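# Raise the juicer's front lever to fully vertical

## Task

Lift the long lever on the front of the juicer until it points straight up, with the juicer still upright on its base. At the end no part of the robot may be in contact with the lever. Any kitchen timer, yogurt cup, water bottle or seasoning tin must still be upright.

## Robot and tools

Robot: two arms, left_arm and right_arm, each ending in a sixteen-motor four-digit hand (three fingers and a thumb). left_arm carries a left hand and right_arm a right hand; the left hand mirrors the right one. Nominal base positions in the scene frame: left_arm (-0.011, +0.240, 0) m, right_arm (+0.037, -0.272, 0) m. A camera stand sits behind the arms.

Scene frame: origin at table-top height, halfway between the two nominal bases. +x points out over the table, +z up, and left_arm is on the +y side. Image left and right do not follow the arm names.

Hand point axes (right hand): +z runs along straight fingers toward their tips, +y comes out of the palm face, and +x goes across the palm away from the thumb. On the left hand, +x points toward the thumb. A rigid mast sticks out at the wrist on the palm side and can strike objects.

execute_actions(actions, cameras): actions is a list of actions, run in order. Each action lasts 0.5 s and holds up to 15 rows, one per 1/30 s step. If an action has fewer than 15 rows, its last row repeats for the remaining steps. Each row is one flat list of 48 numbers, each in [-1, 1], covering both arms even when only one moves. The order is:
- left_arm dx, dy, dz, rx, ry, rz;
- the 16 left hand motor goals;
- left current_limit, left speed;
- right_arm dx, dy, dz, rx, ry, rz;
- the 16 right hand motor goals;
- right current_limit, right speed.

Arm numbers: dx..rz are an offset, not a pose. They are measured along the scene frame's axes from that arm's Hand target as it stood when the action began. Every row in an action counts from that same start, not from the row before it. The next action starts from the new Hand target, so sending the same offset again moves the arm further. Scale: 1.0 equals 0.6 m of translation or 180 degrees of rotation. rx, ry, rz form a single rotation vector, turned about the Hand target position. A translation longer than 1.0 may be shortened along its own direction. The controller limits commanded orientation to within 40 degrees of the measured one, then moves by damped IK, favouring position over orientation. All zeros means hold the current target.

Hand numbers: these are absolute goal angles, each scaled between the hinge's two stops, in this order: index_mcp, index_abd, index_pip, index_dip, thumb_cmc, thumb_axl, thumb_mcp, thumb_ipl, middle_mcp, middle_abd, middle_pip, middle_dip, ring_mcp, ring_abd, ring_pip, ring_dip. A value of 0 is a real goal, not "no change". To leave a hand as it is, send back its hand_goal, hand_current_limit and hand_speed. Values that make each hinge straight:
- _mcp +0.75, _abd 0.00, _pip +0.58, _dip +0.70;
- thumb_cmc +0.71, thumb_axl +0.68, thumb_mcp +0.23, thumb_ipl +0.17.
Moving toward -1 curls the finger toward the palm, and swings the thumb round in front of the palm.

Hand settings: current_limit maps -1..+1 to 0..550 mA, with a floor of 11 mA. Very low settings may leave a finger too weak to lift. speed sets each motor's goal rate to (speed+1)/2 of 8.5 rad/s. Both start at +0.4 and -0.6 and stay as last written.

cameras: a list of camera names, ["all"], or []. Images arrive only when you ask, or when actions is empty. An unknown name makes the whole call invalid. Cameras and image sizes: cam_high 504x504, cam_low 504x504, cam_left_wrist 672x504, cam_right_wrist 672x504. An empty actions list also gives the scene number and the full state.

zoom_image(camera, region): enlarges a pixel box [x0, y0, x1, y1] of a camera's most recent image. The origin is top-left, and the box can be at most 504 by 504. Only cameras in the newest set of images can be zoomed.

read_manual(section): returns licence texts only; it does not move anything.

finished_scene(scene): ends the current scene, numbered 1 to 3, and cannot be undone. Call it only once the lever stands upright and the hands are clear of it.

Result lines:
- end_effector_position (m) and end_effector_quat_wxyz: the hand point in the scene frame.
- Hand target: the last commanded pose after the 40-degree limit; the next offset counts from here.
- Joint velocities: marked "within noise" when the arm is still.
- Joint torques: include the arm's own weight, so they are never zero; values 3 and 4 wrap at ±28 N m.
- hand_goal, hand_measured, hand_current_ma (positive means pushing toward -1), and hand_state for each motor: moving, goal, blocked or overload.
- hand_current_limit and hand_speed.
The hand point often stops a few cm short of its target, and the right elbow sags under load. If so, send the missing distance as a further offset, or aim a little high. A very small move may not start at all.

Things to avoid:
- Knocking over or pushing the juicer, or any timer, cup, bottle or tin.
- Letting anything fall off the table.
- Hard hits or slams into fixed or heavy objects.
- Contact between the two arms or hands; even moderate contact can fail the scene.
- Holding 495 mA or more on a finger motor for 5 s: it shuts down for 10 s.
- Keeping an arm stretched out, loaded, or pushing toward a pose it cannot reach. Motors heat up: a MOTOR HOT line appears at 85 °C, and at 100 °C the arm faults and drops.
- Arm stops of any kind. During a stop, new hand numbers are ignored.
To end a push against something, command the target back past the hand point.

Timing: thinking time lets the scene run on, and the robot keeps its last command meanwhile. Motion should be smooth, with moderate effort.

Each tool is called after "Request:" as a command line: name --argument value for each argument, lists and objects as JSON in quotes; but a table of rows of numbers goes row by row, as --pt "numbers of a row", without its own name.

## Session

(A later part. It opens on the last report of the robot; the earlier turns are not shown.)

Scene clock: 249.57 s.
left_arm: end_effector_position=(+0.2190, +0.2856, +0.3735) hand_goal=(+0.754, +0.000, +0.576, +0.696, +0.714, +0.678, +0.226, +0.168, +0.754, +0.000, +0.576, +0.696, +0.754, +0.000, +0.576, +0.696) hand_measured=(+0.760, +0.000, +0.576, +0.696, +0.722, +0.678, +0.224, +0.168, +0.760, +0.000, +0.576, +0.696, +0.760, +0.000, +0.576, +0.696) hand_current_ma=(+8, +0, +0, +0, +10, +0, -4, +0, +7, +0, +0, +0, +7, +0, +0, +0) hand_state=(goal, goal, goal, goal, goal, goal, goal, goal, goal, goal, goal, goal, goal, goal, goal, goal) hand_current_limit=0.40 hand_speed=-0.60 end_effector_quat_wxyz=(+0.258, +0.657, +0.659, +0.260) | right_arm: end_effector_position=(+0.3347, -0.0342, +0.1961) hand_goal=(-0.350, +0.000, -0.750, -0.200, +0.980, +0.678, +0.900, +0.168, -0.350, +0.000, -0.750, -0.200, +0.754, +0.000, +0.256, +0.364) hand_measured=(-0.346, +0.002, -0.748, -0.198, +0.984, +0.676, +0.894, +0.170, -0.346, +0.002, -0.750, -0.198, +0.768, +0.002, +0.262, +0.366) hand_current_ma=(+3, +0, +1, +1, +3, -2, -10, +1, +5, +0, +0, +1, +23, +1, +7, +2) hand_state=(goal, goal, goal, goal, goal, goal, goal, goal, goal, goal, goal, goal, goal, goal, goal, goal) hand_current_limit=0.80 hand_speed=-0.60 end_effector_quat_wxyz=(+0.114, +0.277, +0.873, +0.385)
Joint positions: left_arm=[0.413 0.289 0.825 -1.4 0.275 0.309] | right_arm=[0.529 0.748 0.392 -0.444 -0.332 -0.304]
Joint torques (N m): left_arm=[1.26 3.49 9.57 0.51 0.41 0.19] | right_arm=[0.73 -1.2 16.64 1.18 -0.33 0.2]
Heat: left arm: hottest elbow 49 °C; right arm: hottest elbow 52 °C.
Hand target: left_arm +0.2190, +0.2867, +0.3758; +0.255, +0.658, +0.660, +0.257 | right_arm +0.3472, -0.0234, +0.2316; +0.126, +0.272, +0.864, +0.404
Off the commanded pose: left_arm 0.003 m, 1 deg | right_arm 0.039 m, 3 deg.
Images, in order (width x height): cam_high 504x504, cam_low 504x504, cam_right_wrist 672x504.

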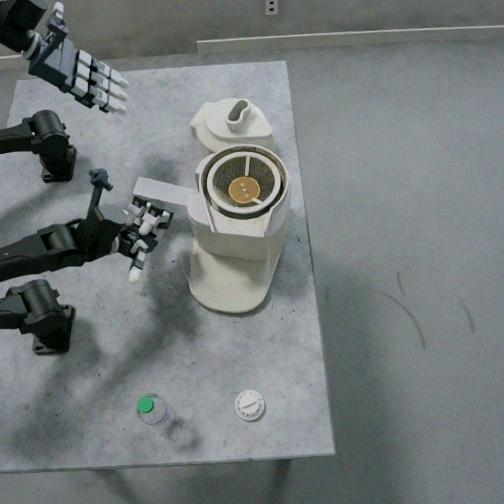

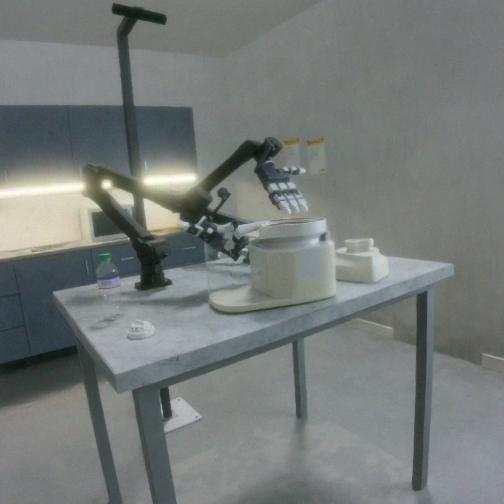

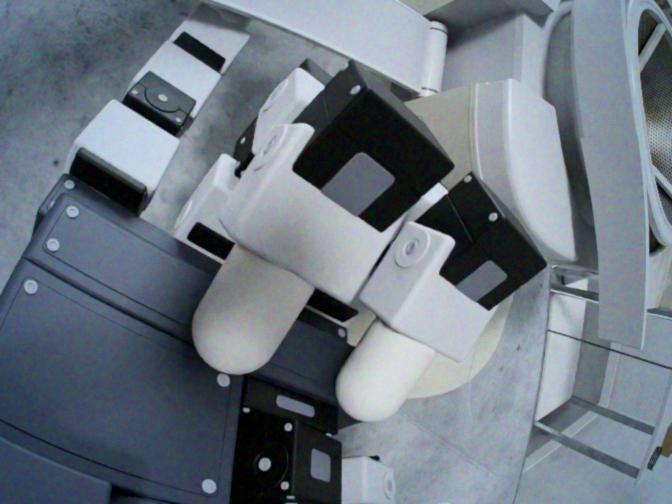

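Request:
execute_actions --actions '[[[0,0,0,0,0,0,0.754,0,0.576,0.696,0.714,0.678,0.226,0.168,0.754,0,0.576,0.696,0.754,0,0.576,0.696,0.4,-0.6,0.005,-0.01,0.065,0,0,0,-0.35,0,-0.75,-0.2,0.98,0.678,0.9,0.168,-0.35,0,-0.75,-0.2,0.754,0,0.255,0.363,0.8,-0.6]],[[0,0,0,0,0,0,0.754,0,0.576,0.696,0.714,0.678,0.226,0.168,0.754,0,0.576,0.696,0.754,0,0.576,0.696,0.4,-0.6,0.03,-0.015,0.06,0,0,0,-0.35,0,-0.75,-0.2,0.98,0.678,0.9,0.168,-0.35,0,-0.75,-0.2,0.754,0,0.255,0.363,0.8,-0.6]],[[0,0,0,0,0,0,0.754,0,0.576,0.696,0.714,0.678,0.226,0.168,0.754,0,0.576,0.696,0.754,0,0.576,0.696,0.4,-0.6,0.04,-0.015,0.05,0,0,0,-0.35,0,-0.75,-0.2,0.98,0.678,0.9,0.168,-0.35,0,-0.75,-0.2,0.754,0,0.255,0.363,0.8,-0.6]]]' --cameras '["cam_high","cam_low","cam_right_wrist"]'

Request:
zoom_image --camera "cam_high" --region '[120, 140, 260, 280]'

Request:
zoom_image --camera "cam_low" --region '[180, 200, 280, 300]'

Scene clock: 269.07 s.
left_arm: end_effector_position=(+0.2190, +0.2856, +0.3735) hand_goal=(+0.754, +0.000, +0.576, +0.696, +0.714, +0.678, +0.226, +0.168, +0.754, +0.000, +0.576, +0.696, +0.754, +0.000, +0.576, +0.696) hand_measured=(+0.760, +0.000, +0.576, +0.696, +0.722, +0.678, +0.224, +0.168, +0.760, +0.000, +0.576, +0.696, +0.760, +0.000, +0.576, +0.696) hand_current_ma=(+8, +0, +0, +0, +10, +0, -4, +0, +7, +0, +0, +0, +7, +0, +0, +0) hand_state=(goal, goal, goal, goal, goal, goal, goal, goal, goal, goal, goal, goal, goal, goal, goal, goal) hand_current_limit=0.40 hand_speed=-0.60 end_effector_quat_wxyz=(+0.258, +0.657, +0.659, +0.260) | right_arm: end_effector_position=(+0.3806, -0.0488, +0.3008) hand_goal=(-0.350, +0.000, -0.750, -0.200, +0.980, +0.678, +0.900, +0.168, -0.350, +0.000, -0.750, -0.200, +0.754, +0.000, +0.256, +0.364) hand_measured=(-0.346, +0.002, -0.748, -0.198, +0.984, +0.676, +0.894, +0.170, -0.346, +0.002, -0.750, -0.198, +0.768, -0.004, +0.264, +0.366) hand_current_ma=(+3, +0, +1, +1, +3, -2, -10, +1, +5, +0, +0, +1, +23, -2, +8, +2) hand_state=(goal, goal, goal, goal, goal, goal, goal, goal, goal, goal, goal, goal, goal, goal, goal, goal) hand_current_limit=0.80 hand_speed=-0.60 end_effector_quat_wxyz=(+0.103, +0.284, +0.869, +0.391)
Joint positions: left_arm=[0.413 0.289 0.825 -1.4 0.275 0.309] | right_arm=[0.375 0.8 0.7 -0.747 -0.453 -0.403]
Joint torques (N m): left_arm=[1.26 3.49 9.58 0.51 0.4 0.19] | right_arm=[-0.85 -2.08 17.16 0.98 -0.67 -0.12]
Heat: left arm: hottest elbow 49 °C; right arm: hottest elbow 59 °C.
Hand target: left_arm +0.2190, +0.2867, +0.3758; +0.255, +0.658, +0.660, +0.257 | right_arm +0.3922, -0.0473, +0.3366; +0.126, +0.272, +0.864, +0.404
Off the commanded pose: left_arm 0.003 m, 1 deg | right_arm 0.038 m, 3 deg.
Images, in order (width x height): cam_high 504x504, cam_low 504x504, cam_right_wrist 672x504.

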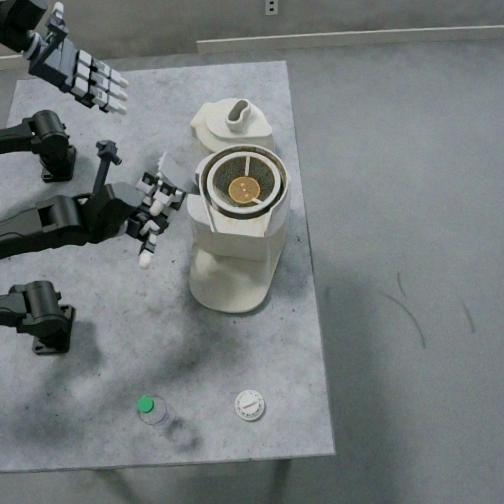

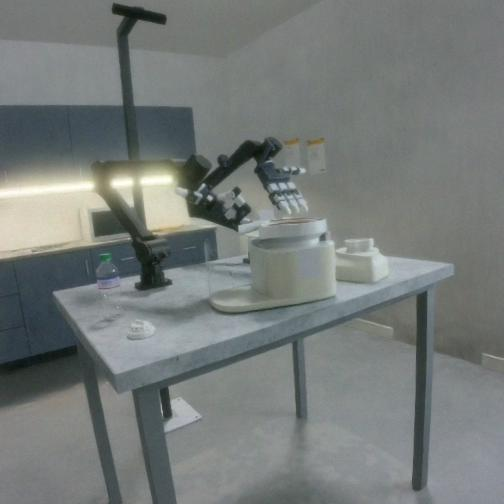

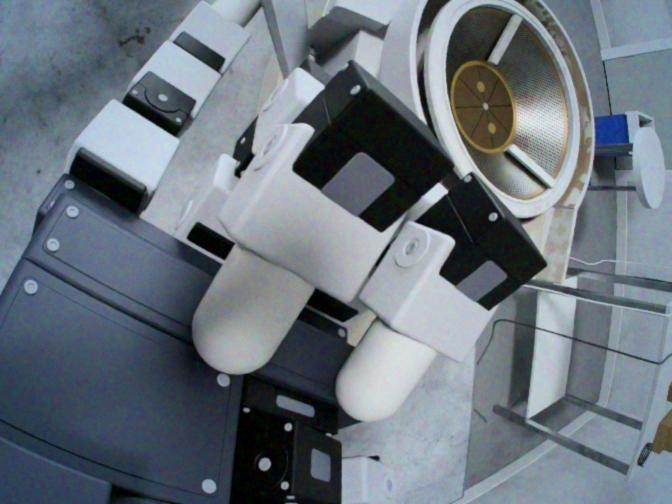

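Scaled by 3.600 from the camera's 504x504 image, which has a finer 720x720 frame.

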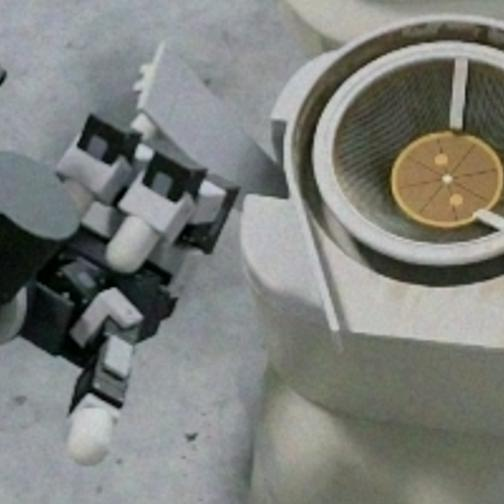

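Scaled by 5.040 from the camera's 504x504 image, which has a finer 720x720 frame.

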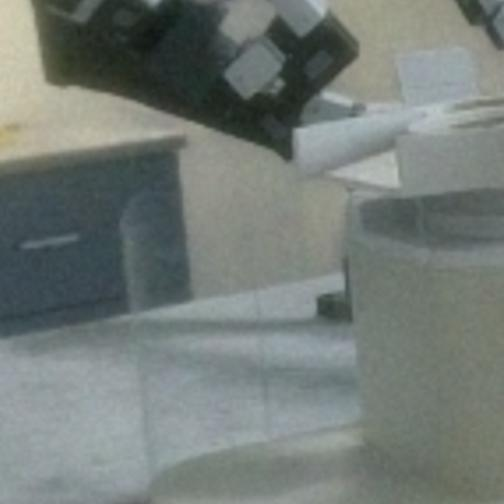

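Request:
execute_actions --actions '[[[0,0,0,0,0,0,0.754,0,0.576,0.696,0.714,0.678,0.226,0.168,0.754,0,0.576,0.696,0.754,0,0.576,0.696,0.4,-0.6,0.04,-0.012,0.03,0,0,0,-0.35,0,-0.75,-0.2,0.98,0.678,0.9,0.168,-0.35,0,-0.75,-0.2,0.754,0,0.255,0.363,0.8,-0.6]],[[0,0,0,0,0,0,0.754,0,0.576,0.696,0.714,0.678,0.226,0.168,0.754,0,0.576,0.696,0.754,0,0.576,0.696,0.4,-0.6,0.03,-0.008,0.01,0,0,0,-0.35,0,-0.75,-0.2,0.98,0.678,0.9,0.168,-0.35,0,-0.75,-0.2,0.754,0,0.255,0.363,0.8,-0.6]]]' --cameras '["cam_high","cam_low","cam_right_wrist"]'

Request:
zoom_image --camera "cam_high" --region '[140, 120, 240, 220]'

Request:
zoom_image --camera "cam_low" --region '[200, 180, 280, 260]'

Scene clock: 284.57 s.
left_arm: end_effector_position=(+0.2190, +0.2856, +0.3735) hand_goal=(+0.754, +0.000, +0.576, +0.696, +0.714, +0.678, +0.226, +0.168, +0.754, +0.000, +0.576, +0.696, +0.754, +0.000, +0.576, +0.696) hand_measured=(+0.760, +0.000, +0.576, +0.696, +0.722, +0.678, +0.224, +0.168, +0.760, +0.000, +0.576, +0.696, +0.760, +0.000, +0.576, +0.696) hand_current_ma=(+8, +0, +0, +0, +10, +0, -4, +0, +7, +0, +0, +0, +7, +0, +0, +0) hand_state=(goal, goal, goal, goal, goal, goal, goal, goal, goal, goal, goal, goal, goal, goal, goal, goal) hand_current_limit=0.40 hand_speed=-0.60 end_effector_quat_wxyz=(+0.258, +0.657, +0.659, +0.260) | right_arm: end_effector_position=(+0.4219, -0.0598, +0.3253) hand_goal=(-0.350, +0.000, -0.750, -0.200, +0.980, +0.678, +0.900, +0.168, -0.350, +0.000, -0.750, -0.200, +0.754, +0.000, +0.256, +0.364) hand_measured=(-0.346, +0.002, -0.748, -0.198, +0.984, +0.676, +0.894, +0.170, -0.346, +0.002, -0.750, -0.198, +0.768, -0.002, +0.264, +0.366) hand_current_ma=(+3, +0, +1, +1, +3, -2, -10, +1, +5, +0, +0, +1, +22, -2, +8, +2) hand_state=(goal, goal, goal, goal, goal, goal, goal, goal, goal, goal, goal, goal, goal, goal, goal, goal) hand_current_limit=0.80 hand_speed=-0.60 end_effector_quat_wxyz=(+0.102, +0.285, +0.869, +0.392)
Joint positions: left_arm=[0.413 0.289 0.825 -1.4 0.275 0.309] | right_arm=[0.283 0.913 0.822 -0.791 -0.516 -0.478]
Joint torques (N m): left_arm=[1.26 3.49 9.57 0.53 0.4 0.19] | right_arm=[-0.79 -3.43 17.2 0.94 -0.77 -0.15]
Heat: left arm: hottest elbow 49 °C; right arm: hottest elbow 60 °C.
Hand target: left_arm +0.2190, +0.2867, +0.3758; +0.255, +0.658, +0.660, +0.257 | right_arm +0.4343, -0.0594, +0.3608; +0.126, +0.272, +0.864, +0.404
Off the commanded pose: left_arm 0.003 m, 1 deg | right_arm 0.037 m, 3 deg.
Images, in order (width x height): cam_high 504x504, cam_low 504x504, cam_right_wrist 672x504.

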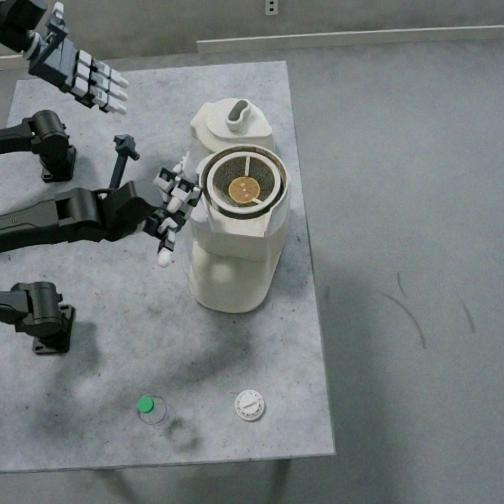

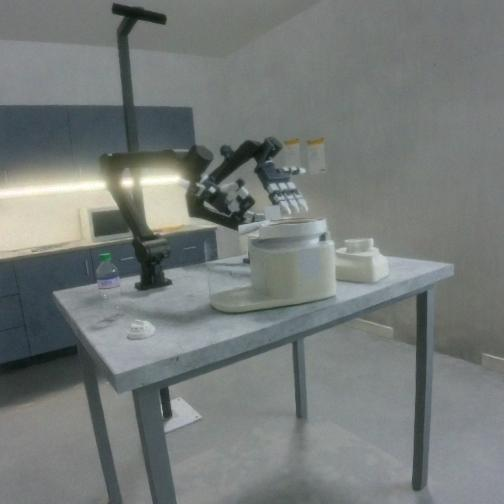

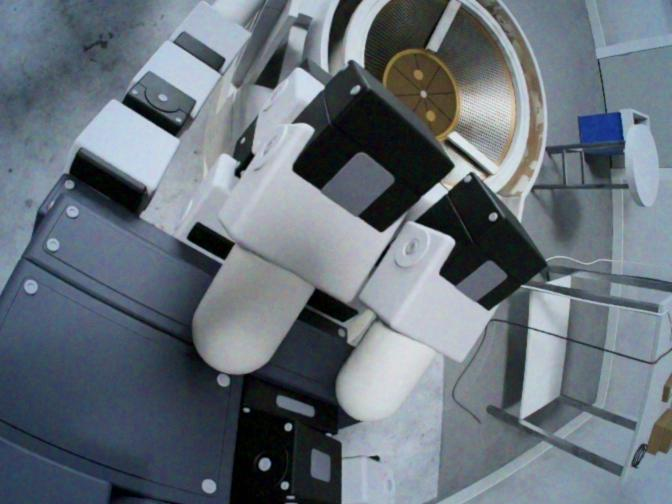

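Scaled by 5.040 from the camera's 504x504 image, which has a finer 720x720 frame.

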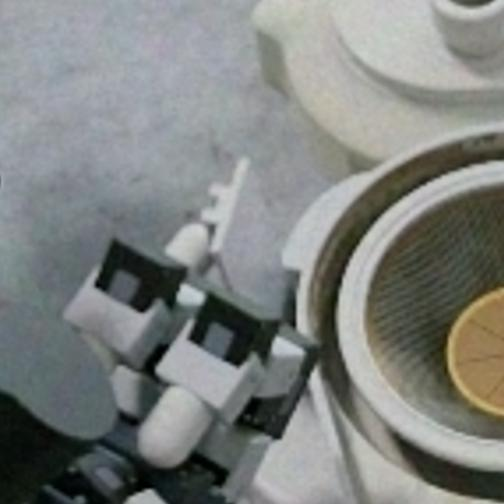

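Scaled by 6.300 from the camera's 504x504 image, which has a finer 720x720 frame.

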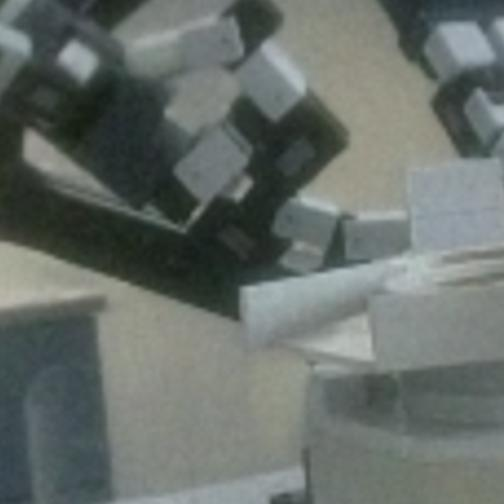

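Request:
execute_actions --actions '[[[0,0,0,0,0,0,0.754,0,0.576,0.696,0.714,0.678,0.226,0.168,0.754,0,0.576,0.696,0.754,0,0.576,0.696,0.4,-0.6,0.03,-0.008,0.012,0,0,0,-0.35,0,-0.75,-0.2,0.98,0.678,0.9,0.168,-0.35,0,-0.75,-0.2,0.754,0,0.255,0.363,0.8,-0.6]]]' --cameras '["cam_high","cam_low","cam_right_wrist"]'

Request:
zoom_image --camera "cam_high" --region '[140, 120, 240, 220]'

Request:
zoom_image --camera "cam_low" --region '[200, 180, 280, 260]'

Scene clock: 298.87 s.
left_arm: end_effector_position=(+0.2190, +0.2856, +0.3735) hand_goal=(+0.754, +0.000, +0.576, +0.696, +0.714, +0.678, +0.226, +0.168, +0.754, +0.000, +0.576, +0.696, +0.754, +0.000, +0.576, +0.696) hand_measured=(+0.760, +0.000, +0.576, +0.696, +0.722, +0.678, +0.224, +0.168, +0.760, +0.000, +0.576, +0.696, +0.760, +0.000, +0.576, +0.696) hand_current_ma=(+8, +0, +0, +0, +10, +0, -4, +0, +7, +0, +0, +0, +7, +0, +0, +0) hand_state=(goal, goal, goal, goal, goal, goal, goal, goal, goal, goal, goal, goal, goal, goal, goal, goal) hand_current_limit=0.40 hand_speed=-0.60 end_effector_quat_wxyz=(+0.258, +0.657, +0.659, +0.260) | right_arm: end_effector_position=(+0.4398, -0.0643, +0.3329) hand_goal=(-0.350, +0.000, -0.750, -0.200, +0.980, +0.678, +0.900, +0.168, -0.350, +0.000, -0.750, -0.200, +0.754, +0.000, +0.256, +0.364) hand_measured=(-0.346, +0.002, -0.748, -0.198, +0.984, +0.676, +0.894, +0.170, -0.346, +0.002, -0.750, -0.198, +0.768, -0.002, +0.264, +0.366) hand_current_ma=(+3, +0, +1, +1, +3, -2, -10, +1, +5, +0, +0, +1, +22, -1, +8, +2) hand_state=(goal, goal, goal, goal, goal, goal, goal, goal, goal, goal, goal, goal, goal, goal, goal, goal) hand_current_limit=0.80 hand_speed=-0.60 end_effector_quat_wxyz=(+0.102, +0.285, +0.868, +0.393)
Joint positions: left_arm=[0.413 0.289 0.825 -1.4 0.275 0.309] | right_arm=[0.251 0.962 0.87 -0.803 -0.537 -0.504]
Joint torques (N m): left_arm=[1.2 3.55 9.58 0.53 0.4 0.19] | right_arm=[-0.62 -4.19 17.26 0.91 -0.77 -0.18]
Heat: left arm: hottest elbow 49 °C; right arm: hottest elbow 59 °C.
Hand target: left_arm +0.2190, +0.2867, +0.3758; +0.255, +0.658, +0.660, +0.257 | right_arm +0.4523, -0.0642, +0.3679; +0.126, +0.272, +0.864, +0.404
Off the commanded pose: left_arm 0.003 m, 1 deg | right_arm 0.037 m, 3 deg.
Images, in order (width x height): cam_high 504x504, cam_low 504x504, cam_right_wrist 672x504.

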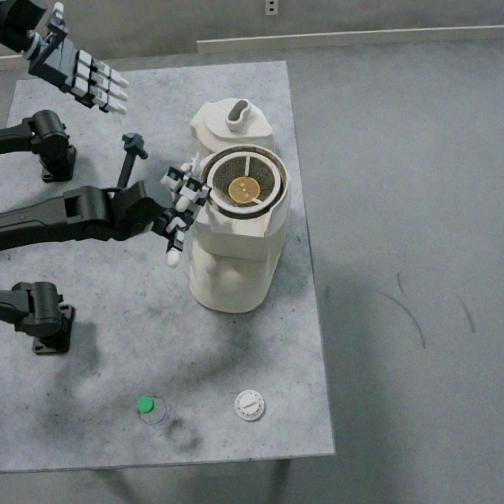

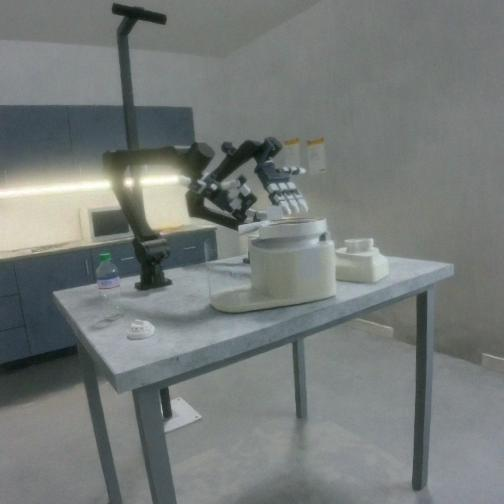

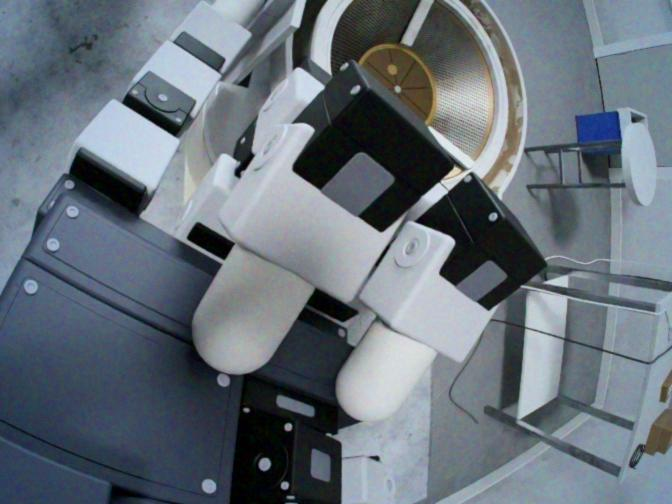

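Scaled by 5.040 from the camera's 504x504 image, which has a finer 720x720 frame.

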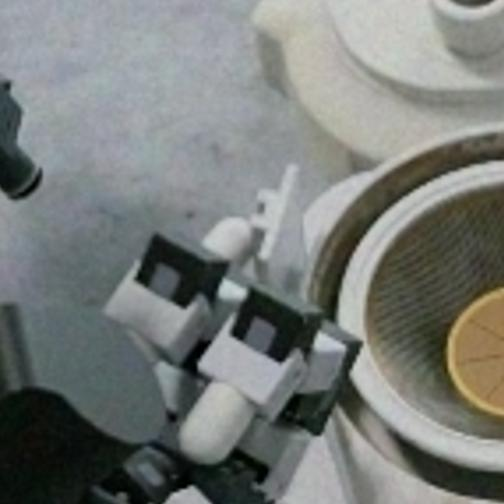

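Scaled by 6.300 from the camera's 504x504 image, which has a finer 720x720 frame.

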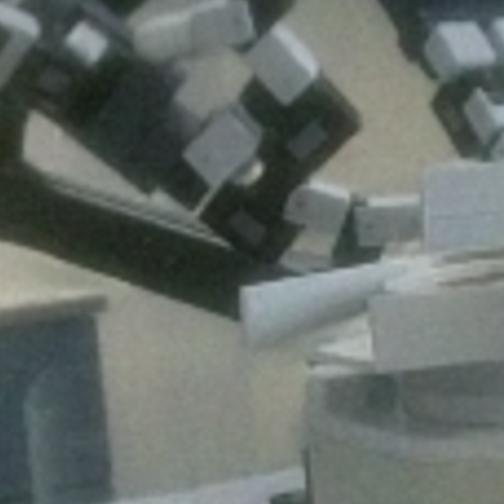

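Request:
execute_actions --actions '[[[0,0,0,0,0,0,0.754,0,0.576,0.696,0.714,0.678,0.226,0.168,0.754,0,0.576,0.696,0.754,0,0.576,0.696,0.4,-0.6,0.025,-0.006,0.008,0,0,0,-0.35,0,-0.75,-0.2,0.98,0.678,0.9,0.168,-0.35,0,-0.75,-0.2,0.754,0,0.255,0.363,0.8,-0.6]]]' --cameras '["cam_high","cam_low","cam_right_wrist"]'

Request:
zoom_image --camera "cam_high" --region '[140, 120, 240, 220]'

Request:
zoom_image --camera "cam_low" --region '[200, 180, 280, 260]'

Scene clock: 306.67 s.
left_arm: end_effector_position=(+0.2190, +0.2856, +0.3735) hand_goal=(+0.754, +0.000, +0.576, +0.696, +0.714, +0.678, +0.226, +0.168, +0.754, +0.000, +0.576, +0.696, +0.754, +0.000, +0.576, +0.696) hand_measured=(+0.760, +0.000, +0.576, +0.696, +0.722, +0.678, +0.224, +0.168, +0.760, +0.000, +0.576, +0.696, +0.760, +0.000, +0.576, +0.696) hand_current_ma=(+8, +0, +0, +0, +10, +0, -4, +0, +7, +0, +0, +0, +7, +0, +0, +0) hand_state=(goal, goal, goal, goal, goal, goal, goal, goal, goal, goal, goal, goal, goal, goal, goal, goal) hand_current_limit=0.40 hand_speed=-0.60 end_effector_quat_wxyz=(+0.258, +0.657, +0.659, +0.260) | right_arm: end_effector_position=(+0.4501, -0.0640, +0.3371) hand_goal=(-0.350, +0.000, -0.750, -0.200, +0.980, +0.678, +0.900, +0.168, -0.350, +0.000, -0.750, -0.200, +0.754, +0.000, +0.256, +0.364) hand_measured=(-0.346, +0.002, -0.748, -0.198, +0.984, +0.676, +0.894, +0.170, -0.346, +0.002, -0.750, -0.198, +0.768, -0.016, +0.258, +0.364) hand_current_ma=(+3, +0, +1, +1, +3, -2, -10, +1, +5, +0, +0, +1, +22, -20, +2, +0) hand_state=(goal, goal, goal, goal, goal, goal, goal, goal, goal, goal, goal, goal, goal, goal, goal, goal) hand_current_limit=0.80 hand_speed=-0.60 end_effector_quat_wxyz=(+0.098, +0.279, +0.870, +0.394)
Joint positions: left_arm=[0.413 0.289 0.825 -1.4 0.275 0.309] | right_arm=[0.236 0.998 0.905 -0.817 -0.558 -0.532]
Joint torques (N m): left_arm=[1.2 3.49 9.57 0.53 0.4 0.19] | right_arm=[-1.32 -4.19 17.51 1.05 -0.53 -0.08]
Heat: left arm: hottest elbow 49 °C; right arm: hottest elbow 62 °C.
Hand target: left_arm +0.2190, +0.2867, +0.3758; +0.255, +0.658, +0.660, +0.257 | right_arm +0.4672, -0.0677, +0.3727; +0.126, +0.272, +0.864, +0.404
Off the commanded pose: left_arm 0.003 m, 1 deg | right_arm 0.040 m, 4 deg.
Images, in order (width x height): cam_high 504x504, cam_low 504x504, cam_right_wrist 672x504.

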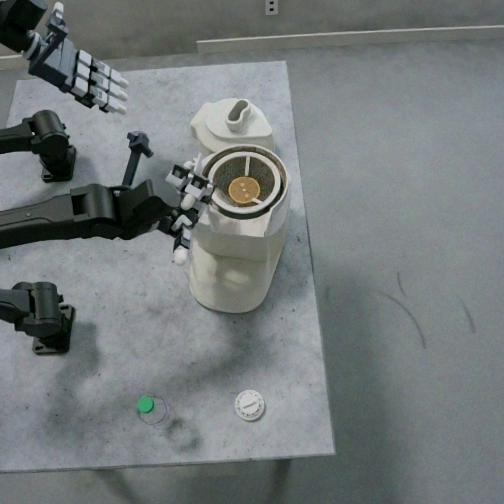

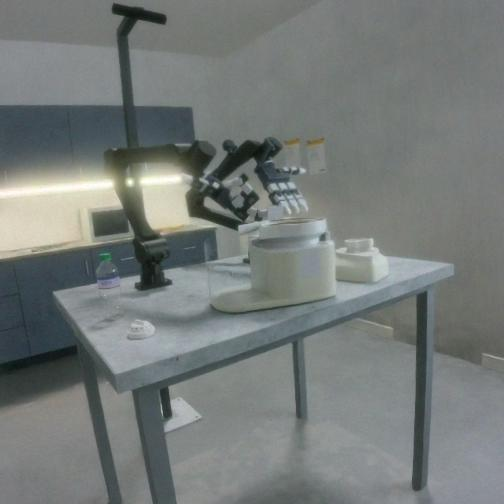

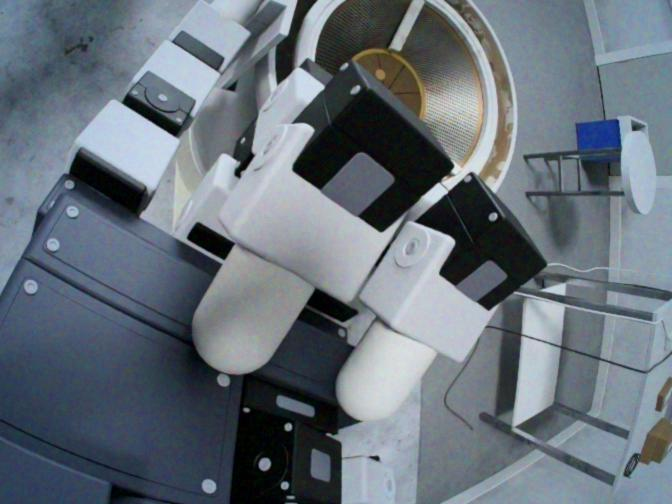

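Scaled by 5.040 from the camera's 504x504 image, which has a finer 720x720 frame.

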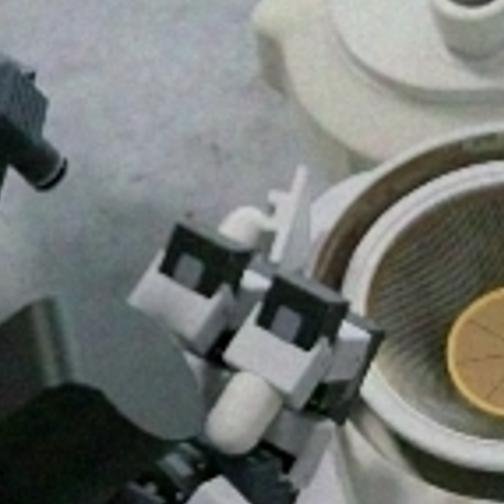

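Scaled by 6.300 from the camera's 504x504 image, which has a finer 720x720 frame.

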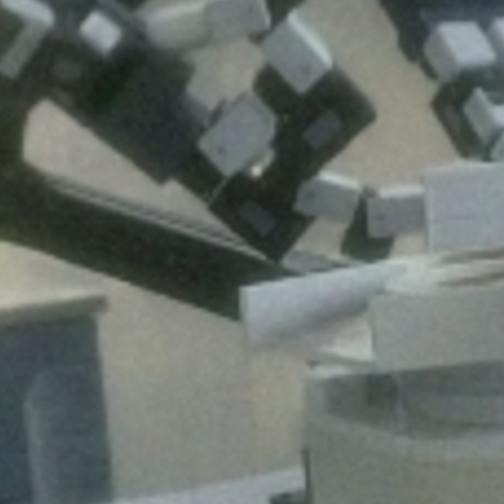

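Request:
execute_actions --actions '[[[0,0,0,0,0,0,0.754,0,0.576,0.696,0.714,0.678,0.226,0.168,0.754,0,0.576,0.696,0.754,0,0.576,0.696,0.4,-0.6,0.018,-0.005,0.004,0,0,0,-0.35,0,-0.75,-0.2,0.98,0.678,0.9,0.168,-0.35,0,-0.75,-0.2,0.754,0,0.255,0.363,0.8,-0.6]],[[0,0,0,0,0,0,0.754,0,0.576,0.696,0.714,0.678,0.226,0.168,0.754,0,0.576,0.696,0.754,0,0.576,0.696,0.4,-0.6,-0.06,0.01,0.0,0,0,0,-0.35,0,-0.75,-0.2,0.98,0.678,0.9,0.168,-0.35,0,-0.75,-0.2,0.754,0,0.255,0.363,0.8,-0.6]],[[0,0,0,0,0,0,0.754,0,0.576,0.696,0.714,0.678,0.226,0.168,0.754,0,0.576,0.696,0.754,0,0.576,0.696,0.4,-0.6,-0.09,0.0,0.0,0,0,0,-0.35,0,-0.75,-0.2,0.98,0.678,0.9,0.168,-0.35,0,-0.75,-0.2,0.754,0,0.255,0.363,0.8,-0.6]],[[0,0,0,0,0,0,0.754,0,0.576,0.696,0.714,0.678,0.226,0.168,0.754,0,0.576,0.696,0.754,0,0.576,0.696,0.4,-0.6,-0.07,-0.08,0.0,0,0,0,-0.35,0,-0.75,-0.2,0.98,0.678,0.9,0.168,-0.35,0,-0.75,-0.2,0.754,0,0.255,0.363,0.8,-0.6]]]' --cameras '["cam_high","cam_low","cam_right_wrist"]'

Request:
zoom_image --camera "cam_high" --region '[140, 120, 240, 220]'

Request:
zoom_image --camera "cam_low" --region '[200, 180, 280, 260]'

Scene clock: 323.30 s.
left_arm: end_effector_position=(+0.2190, +0.2856, +0.3735) hand_goal=(+0.754, +0.000, +0.576, +0.696, +0.714, +0.678, +0.226, +0.168, +0.754, +0.000, +0.576, +0.696, +0.754, +0.000, +0.576, +0.696) hand_measured=(+0.760, +0.000, +0.576, +0.696, +0.722, +0.678, +0.224, +0.168, +0.760, +0.000, +0.576, +0.696, +0.760, +0.000, +0.576, +0.696) hand_current_ma=(+8, +0, +0, +0, +10, +0, -4, +0, +7, +0, +0, +0, +7, +0, +0, +0) hand_state=(goal, goal, goal, goal, goal, goal, goal, goal, goal, goal, goal, goal, goal, goal, goal, goal) hand_current_limit=0.40 hand_speed=-0.60 end_effector_quat_wxyz=(+0.258, +0.657, +0.659, +0.260) | right_arm: end_effector_position=(+0.3459, -0.1101, +0.3792) hand_goal=(-0.350, +0.000, -0.750, -0.200, +0.980, +0.678, +0.900, +0.168, -0.350, +0.000, -0.750, -0.200, +0.754, +0.000, +0.256, +0.364) hand_measured=(-0.346, +0.002, -0.748, -0.198, +0.984, +0.676, +0.894, +0.170, -0.346, +0.002, -0.750, -0.198, +0.766, -0.002, +0.262, +0.366) hand_current_ma=(+3, +0, +1, +1, +3, -2, -8, +1, +5, +0, +0, +1, +19, -1, +7, +1) hand_state=(goal, goal, goal, goal, goal, goal, goal, goal, goal, goal, goal, goal, goal, goal, goal, goal) hand_current_limit=0.80 hand_speed=-0.60 end_effector_quat_wxyz=(+0.127, +0.273, +0.862, +0.408)
Joint positions: left_arm=[0.413 0.289 0.825 -1.4 0.275 0.309] | right_arm=[0.129 0.65 0.828 -1.07 -0.617 -0.617]
Joint torques (N m): left_arm=[1.26 3.49 9.57 0.51 0.41 0.19] | right_arm=[-0.97 -0.15 10.65 0.84 -0.86 -0.14]
Heat: left arm: hottest elbow 49 °C; right arm: hottest elbow 62 °C.
Hand target: left_arm +0.2190, +0.2867, +0.3758; +0.255, +0.658, +0.660, +0.257 | right_arm +0.3461, -0.1128, +0.3751; +0.126, +0.272, +0.864, +0.404
Off the commanded pose: left_arm 0.003 m, 1 deg | right_arm 0.005 m, 1 deg.
Images, in order (width x height): cam_high 504x504, cam_low 504x504, cam_right_wrist 672x504.

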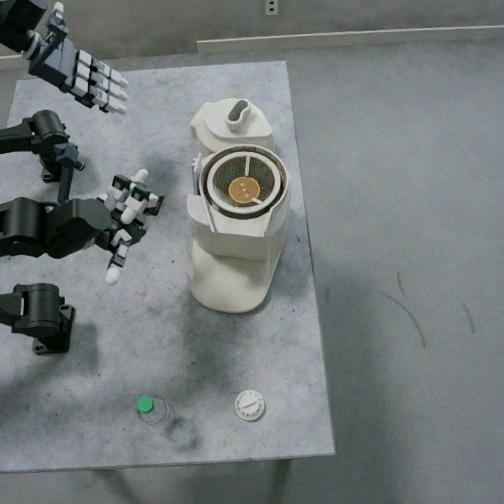

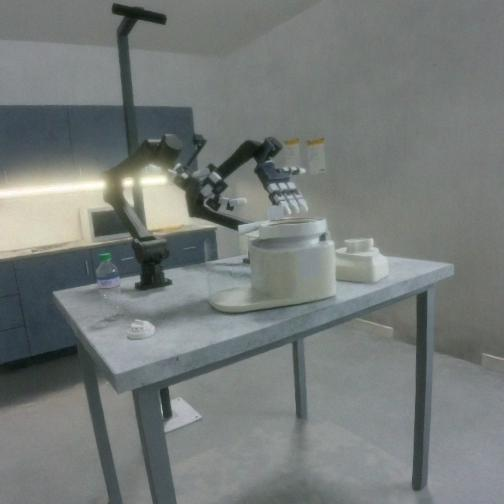

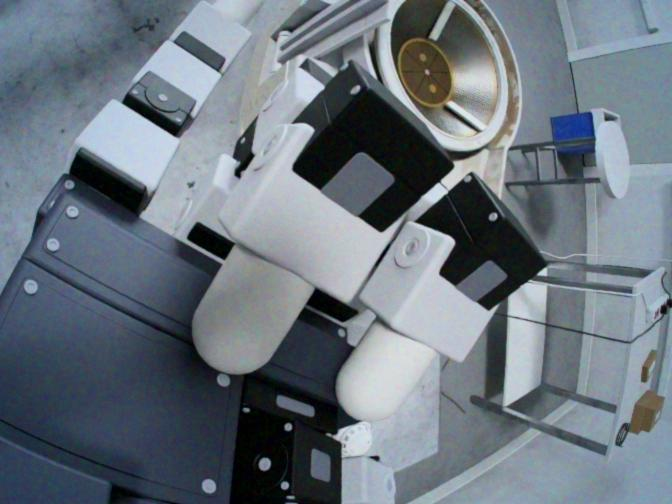

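Scaled by 5.040 from the camera's 504x504 image, which has a finer 720x720 frame.

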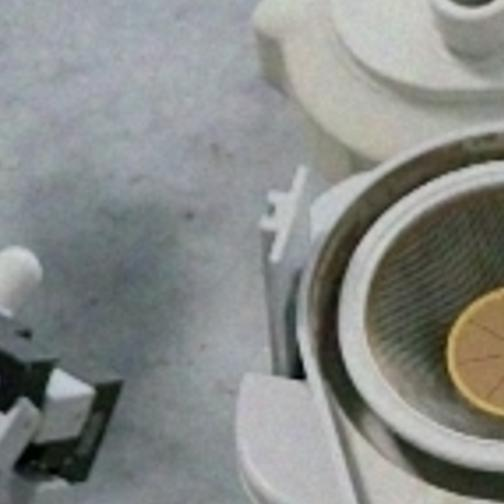

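Scaled by 6.300 from the camera's 504x504 image, which has a finer 720x720 frame.

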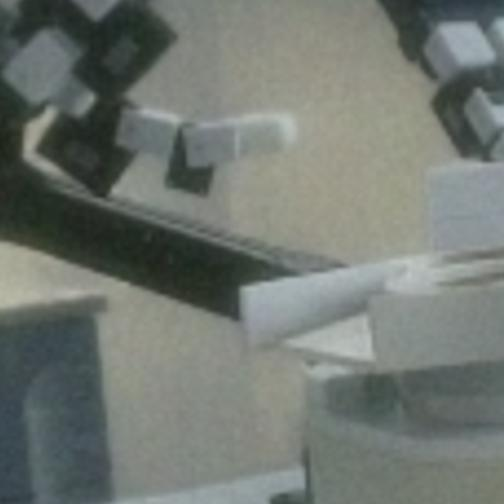

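Request:
finished_scene --scene 2

The scene is finished: the task was done.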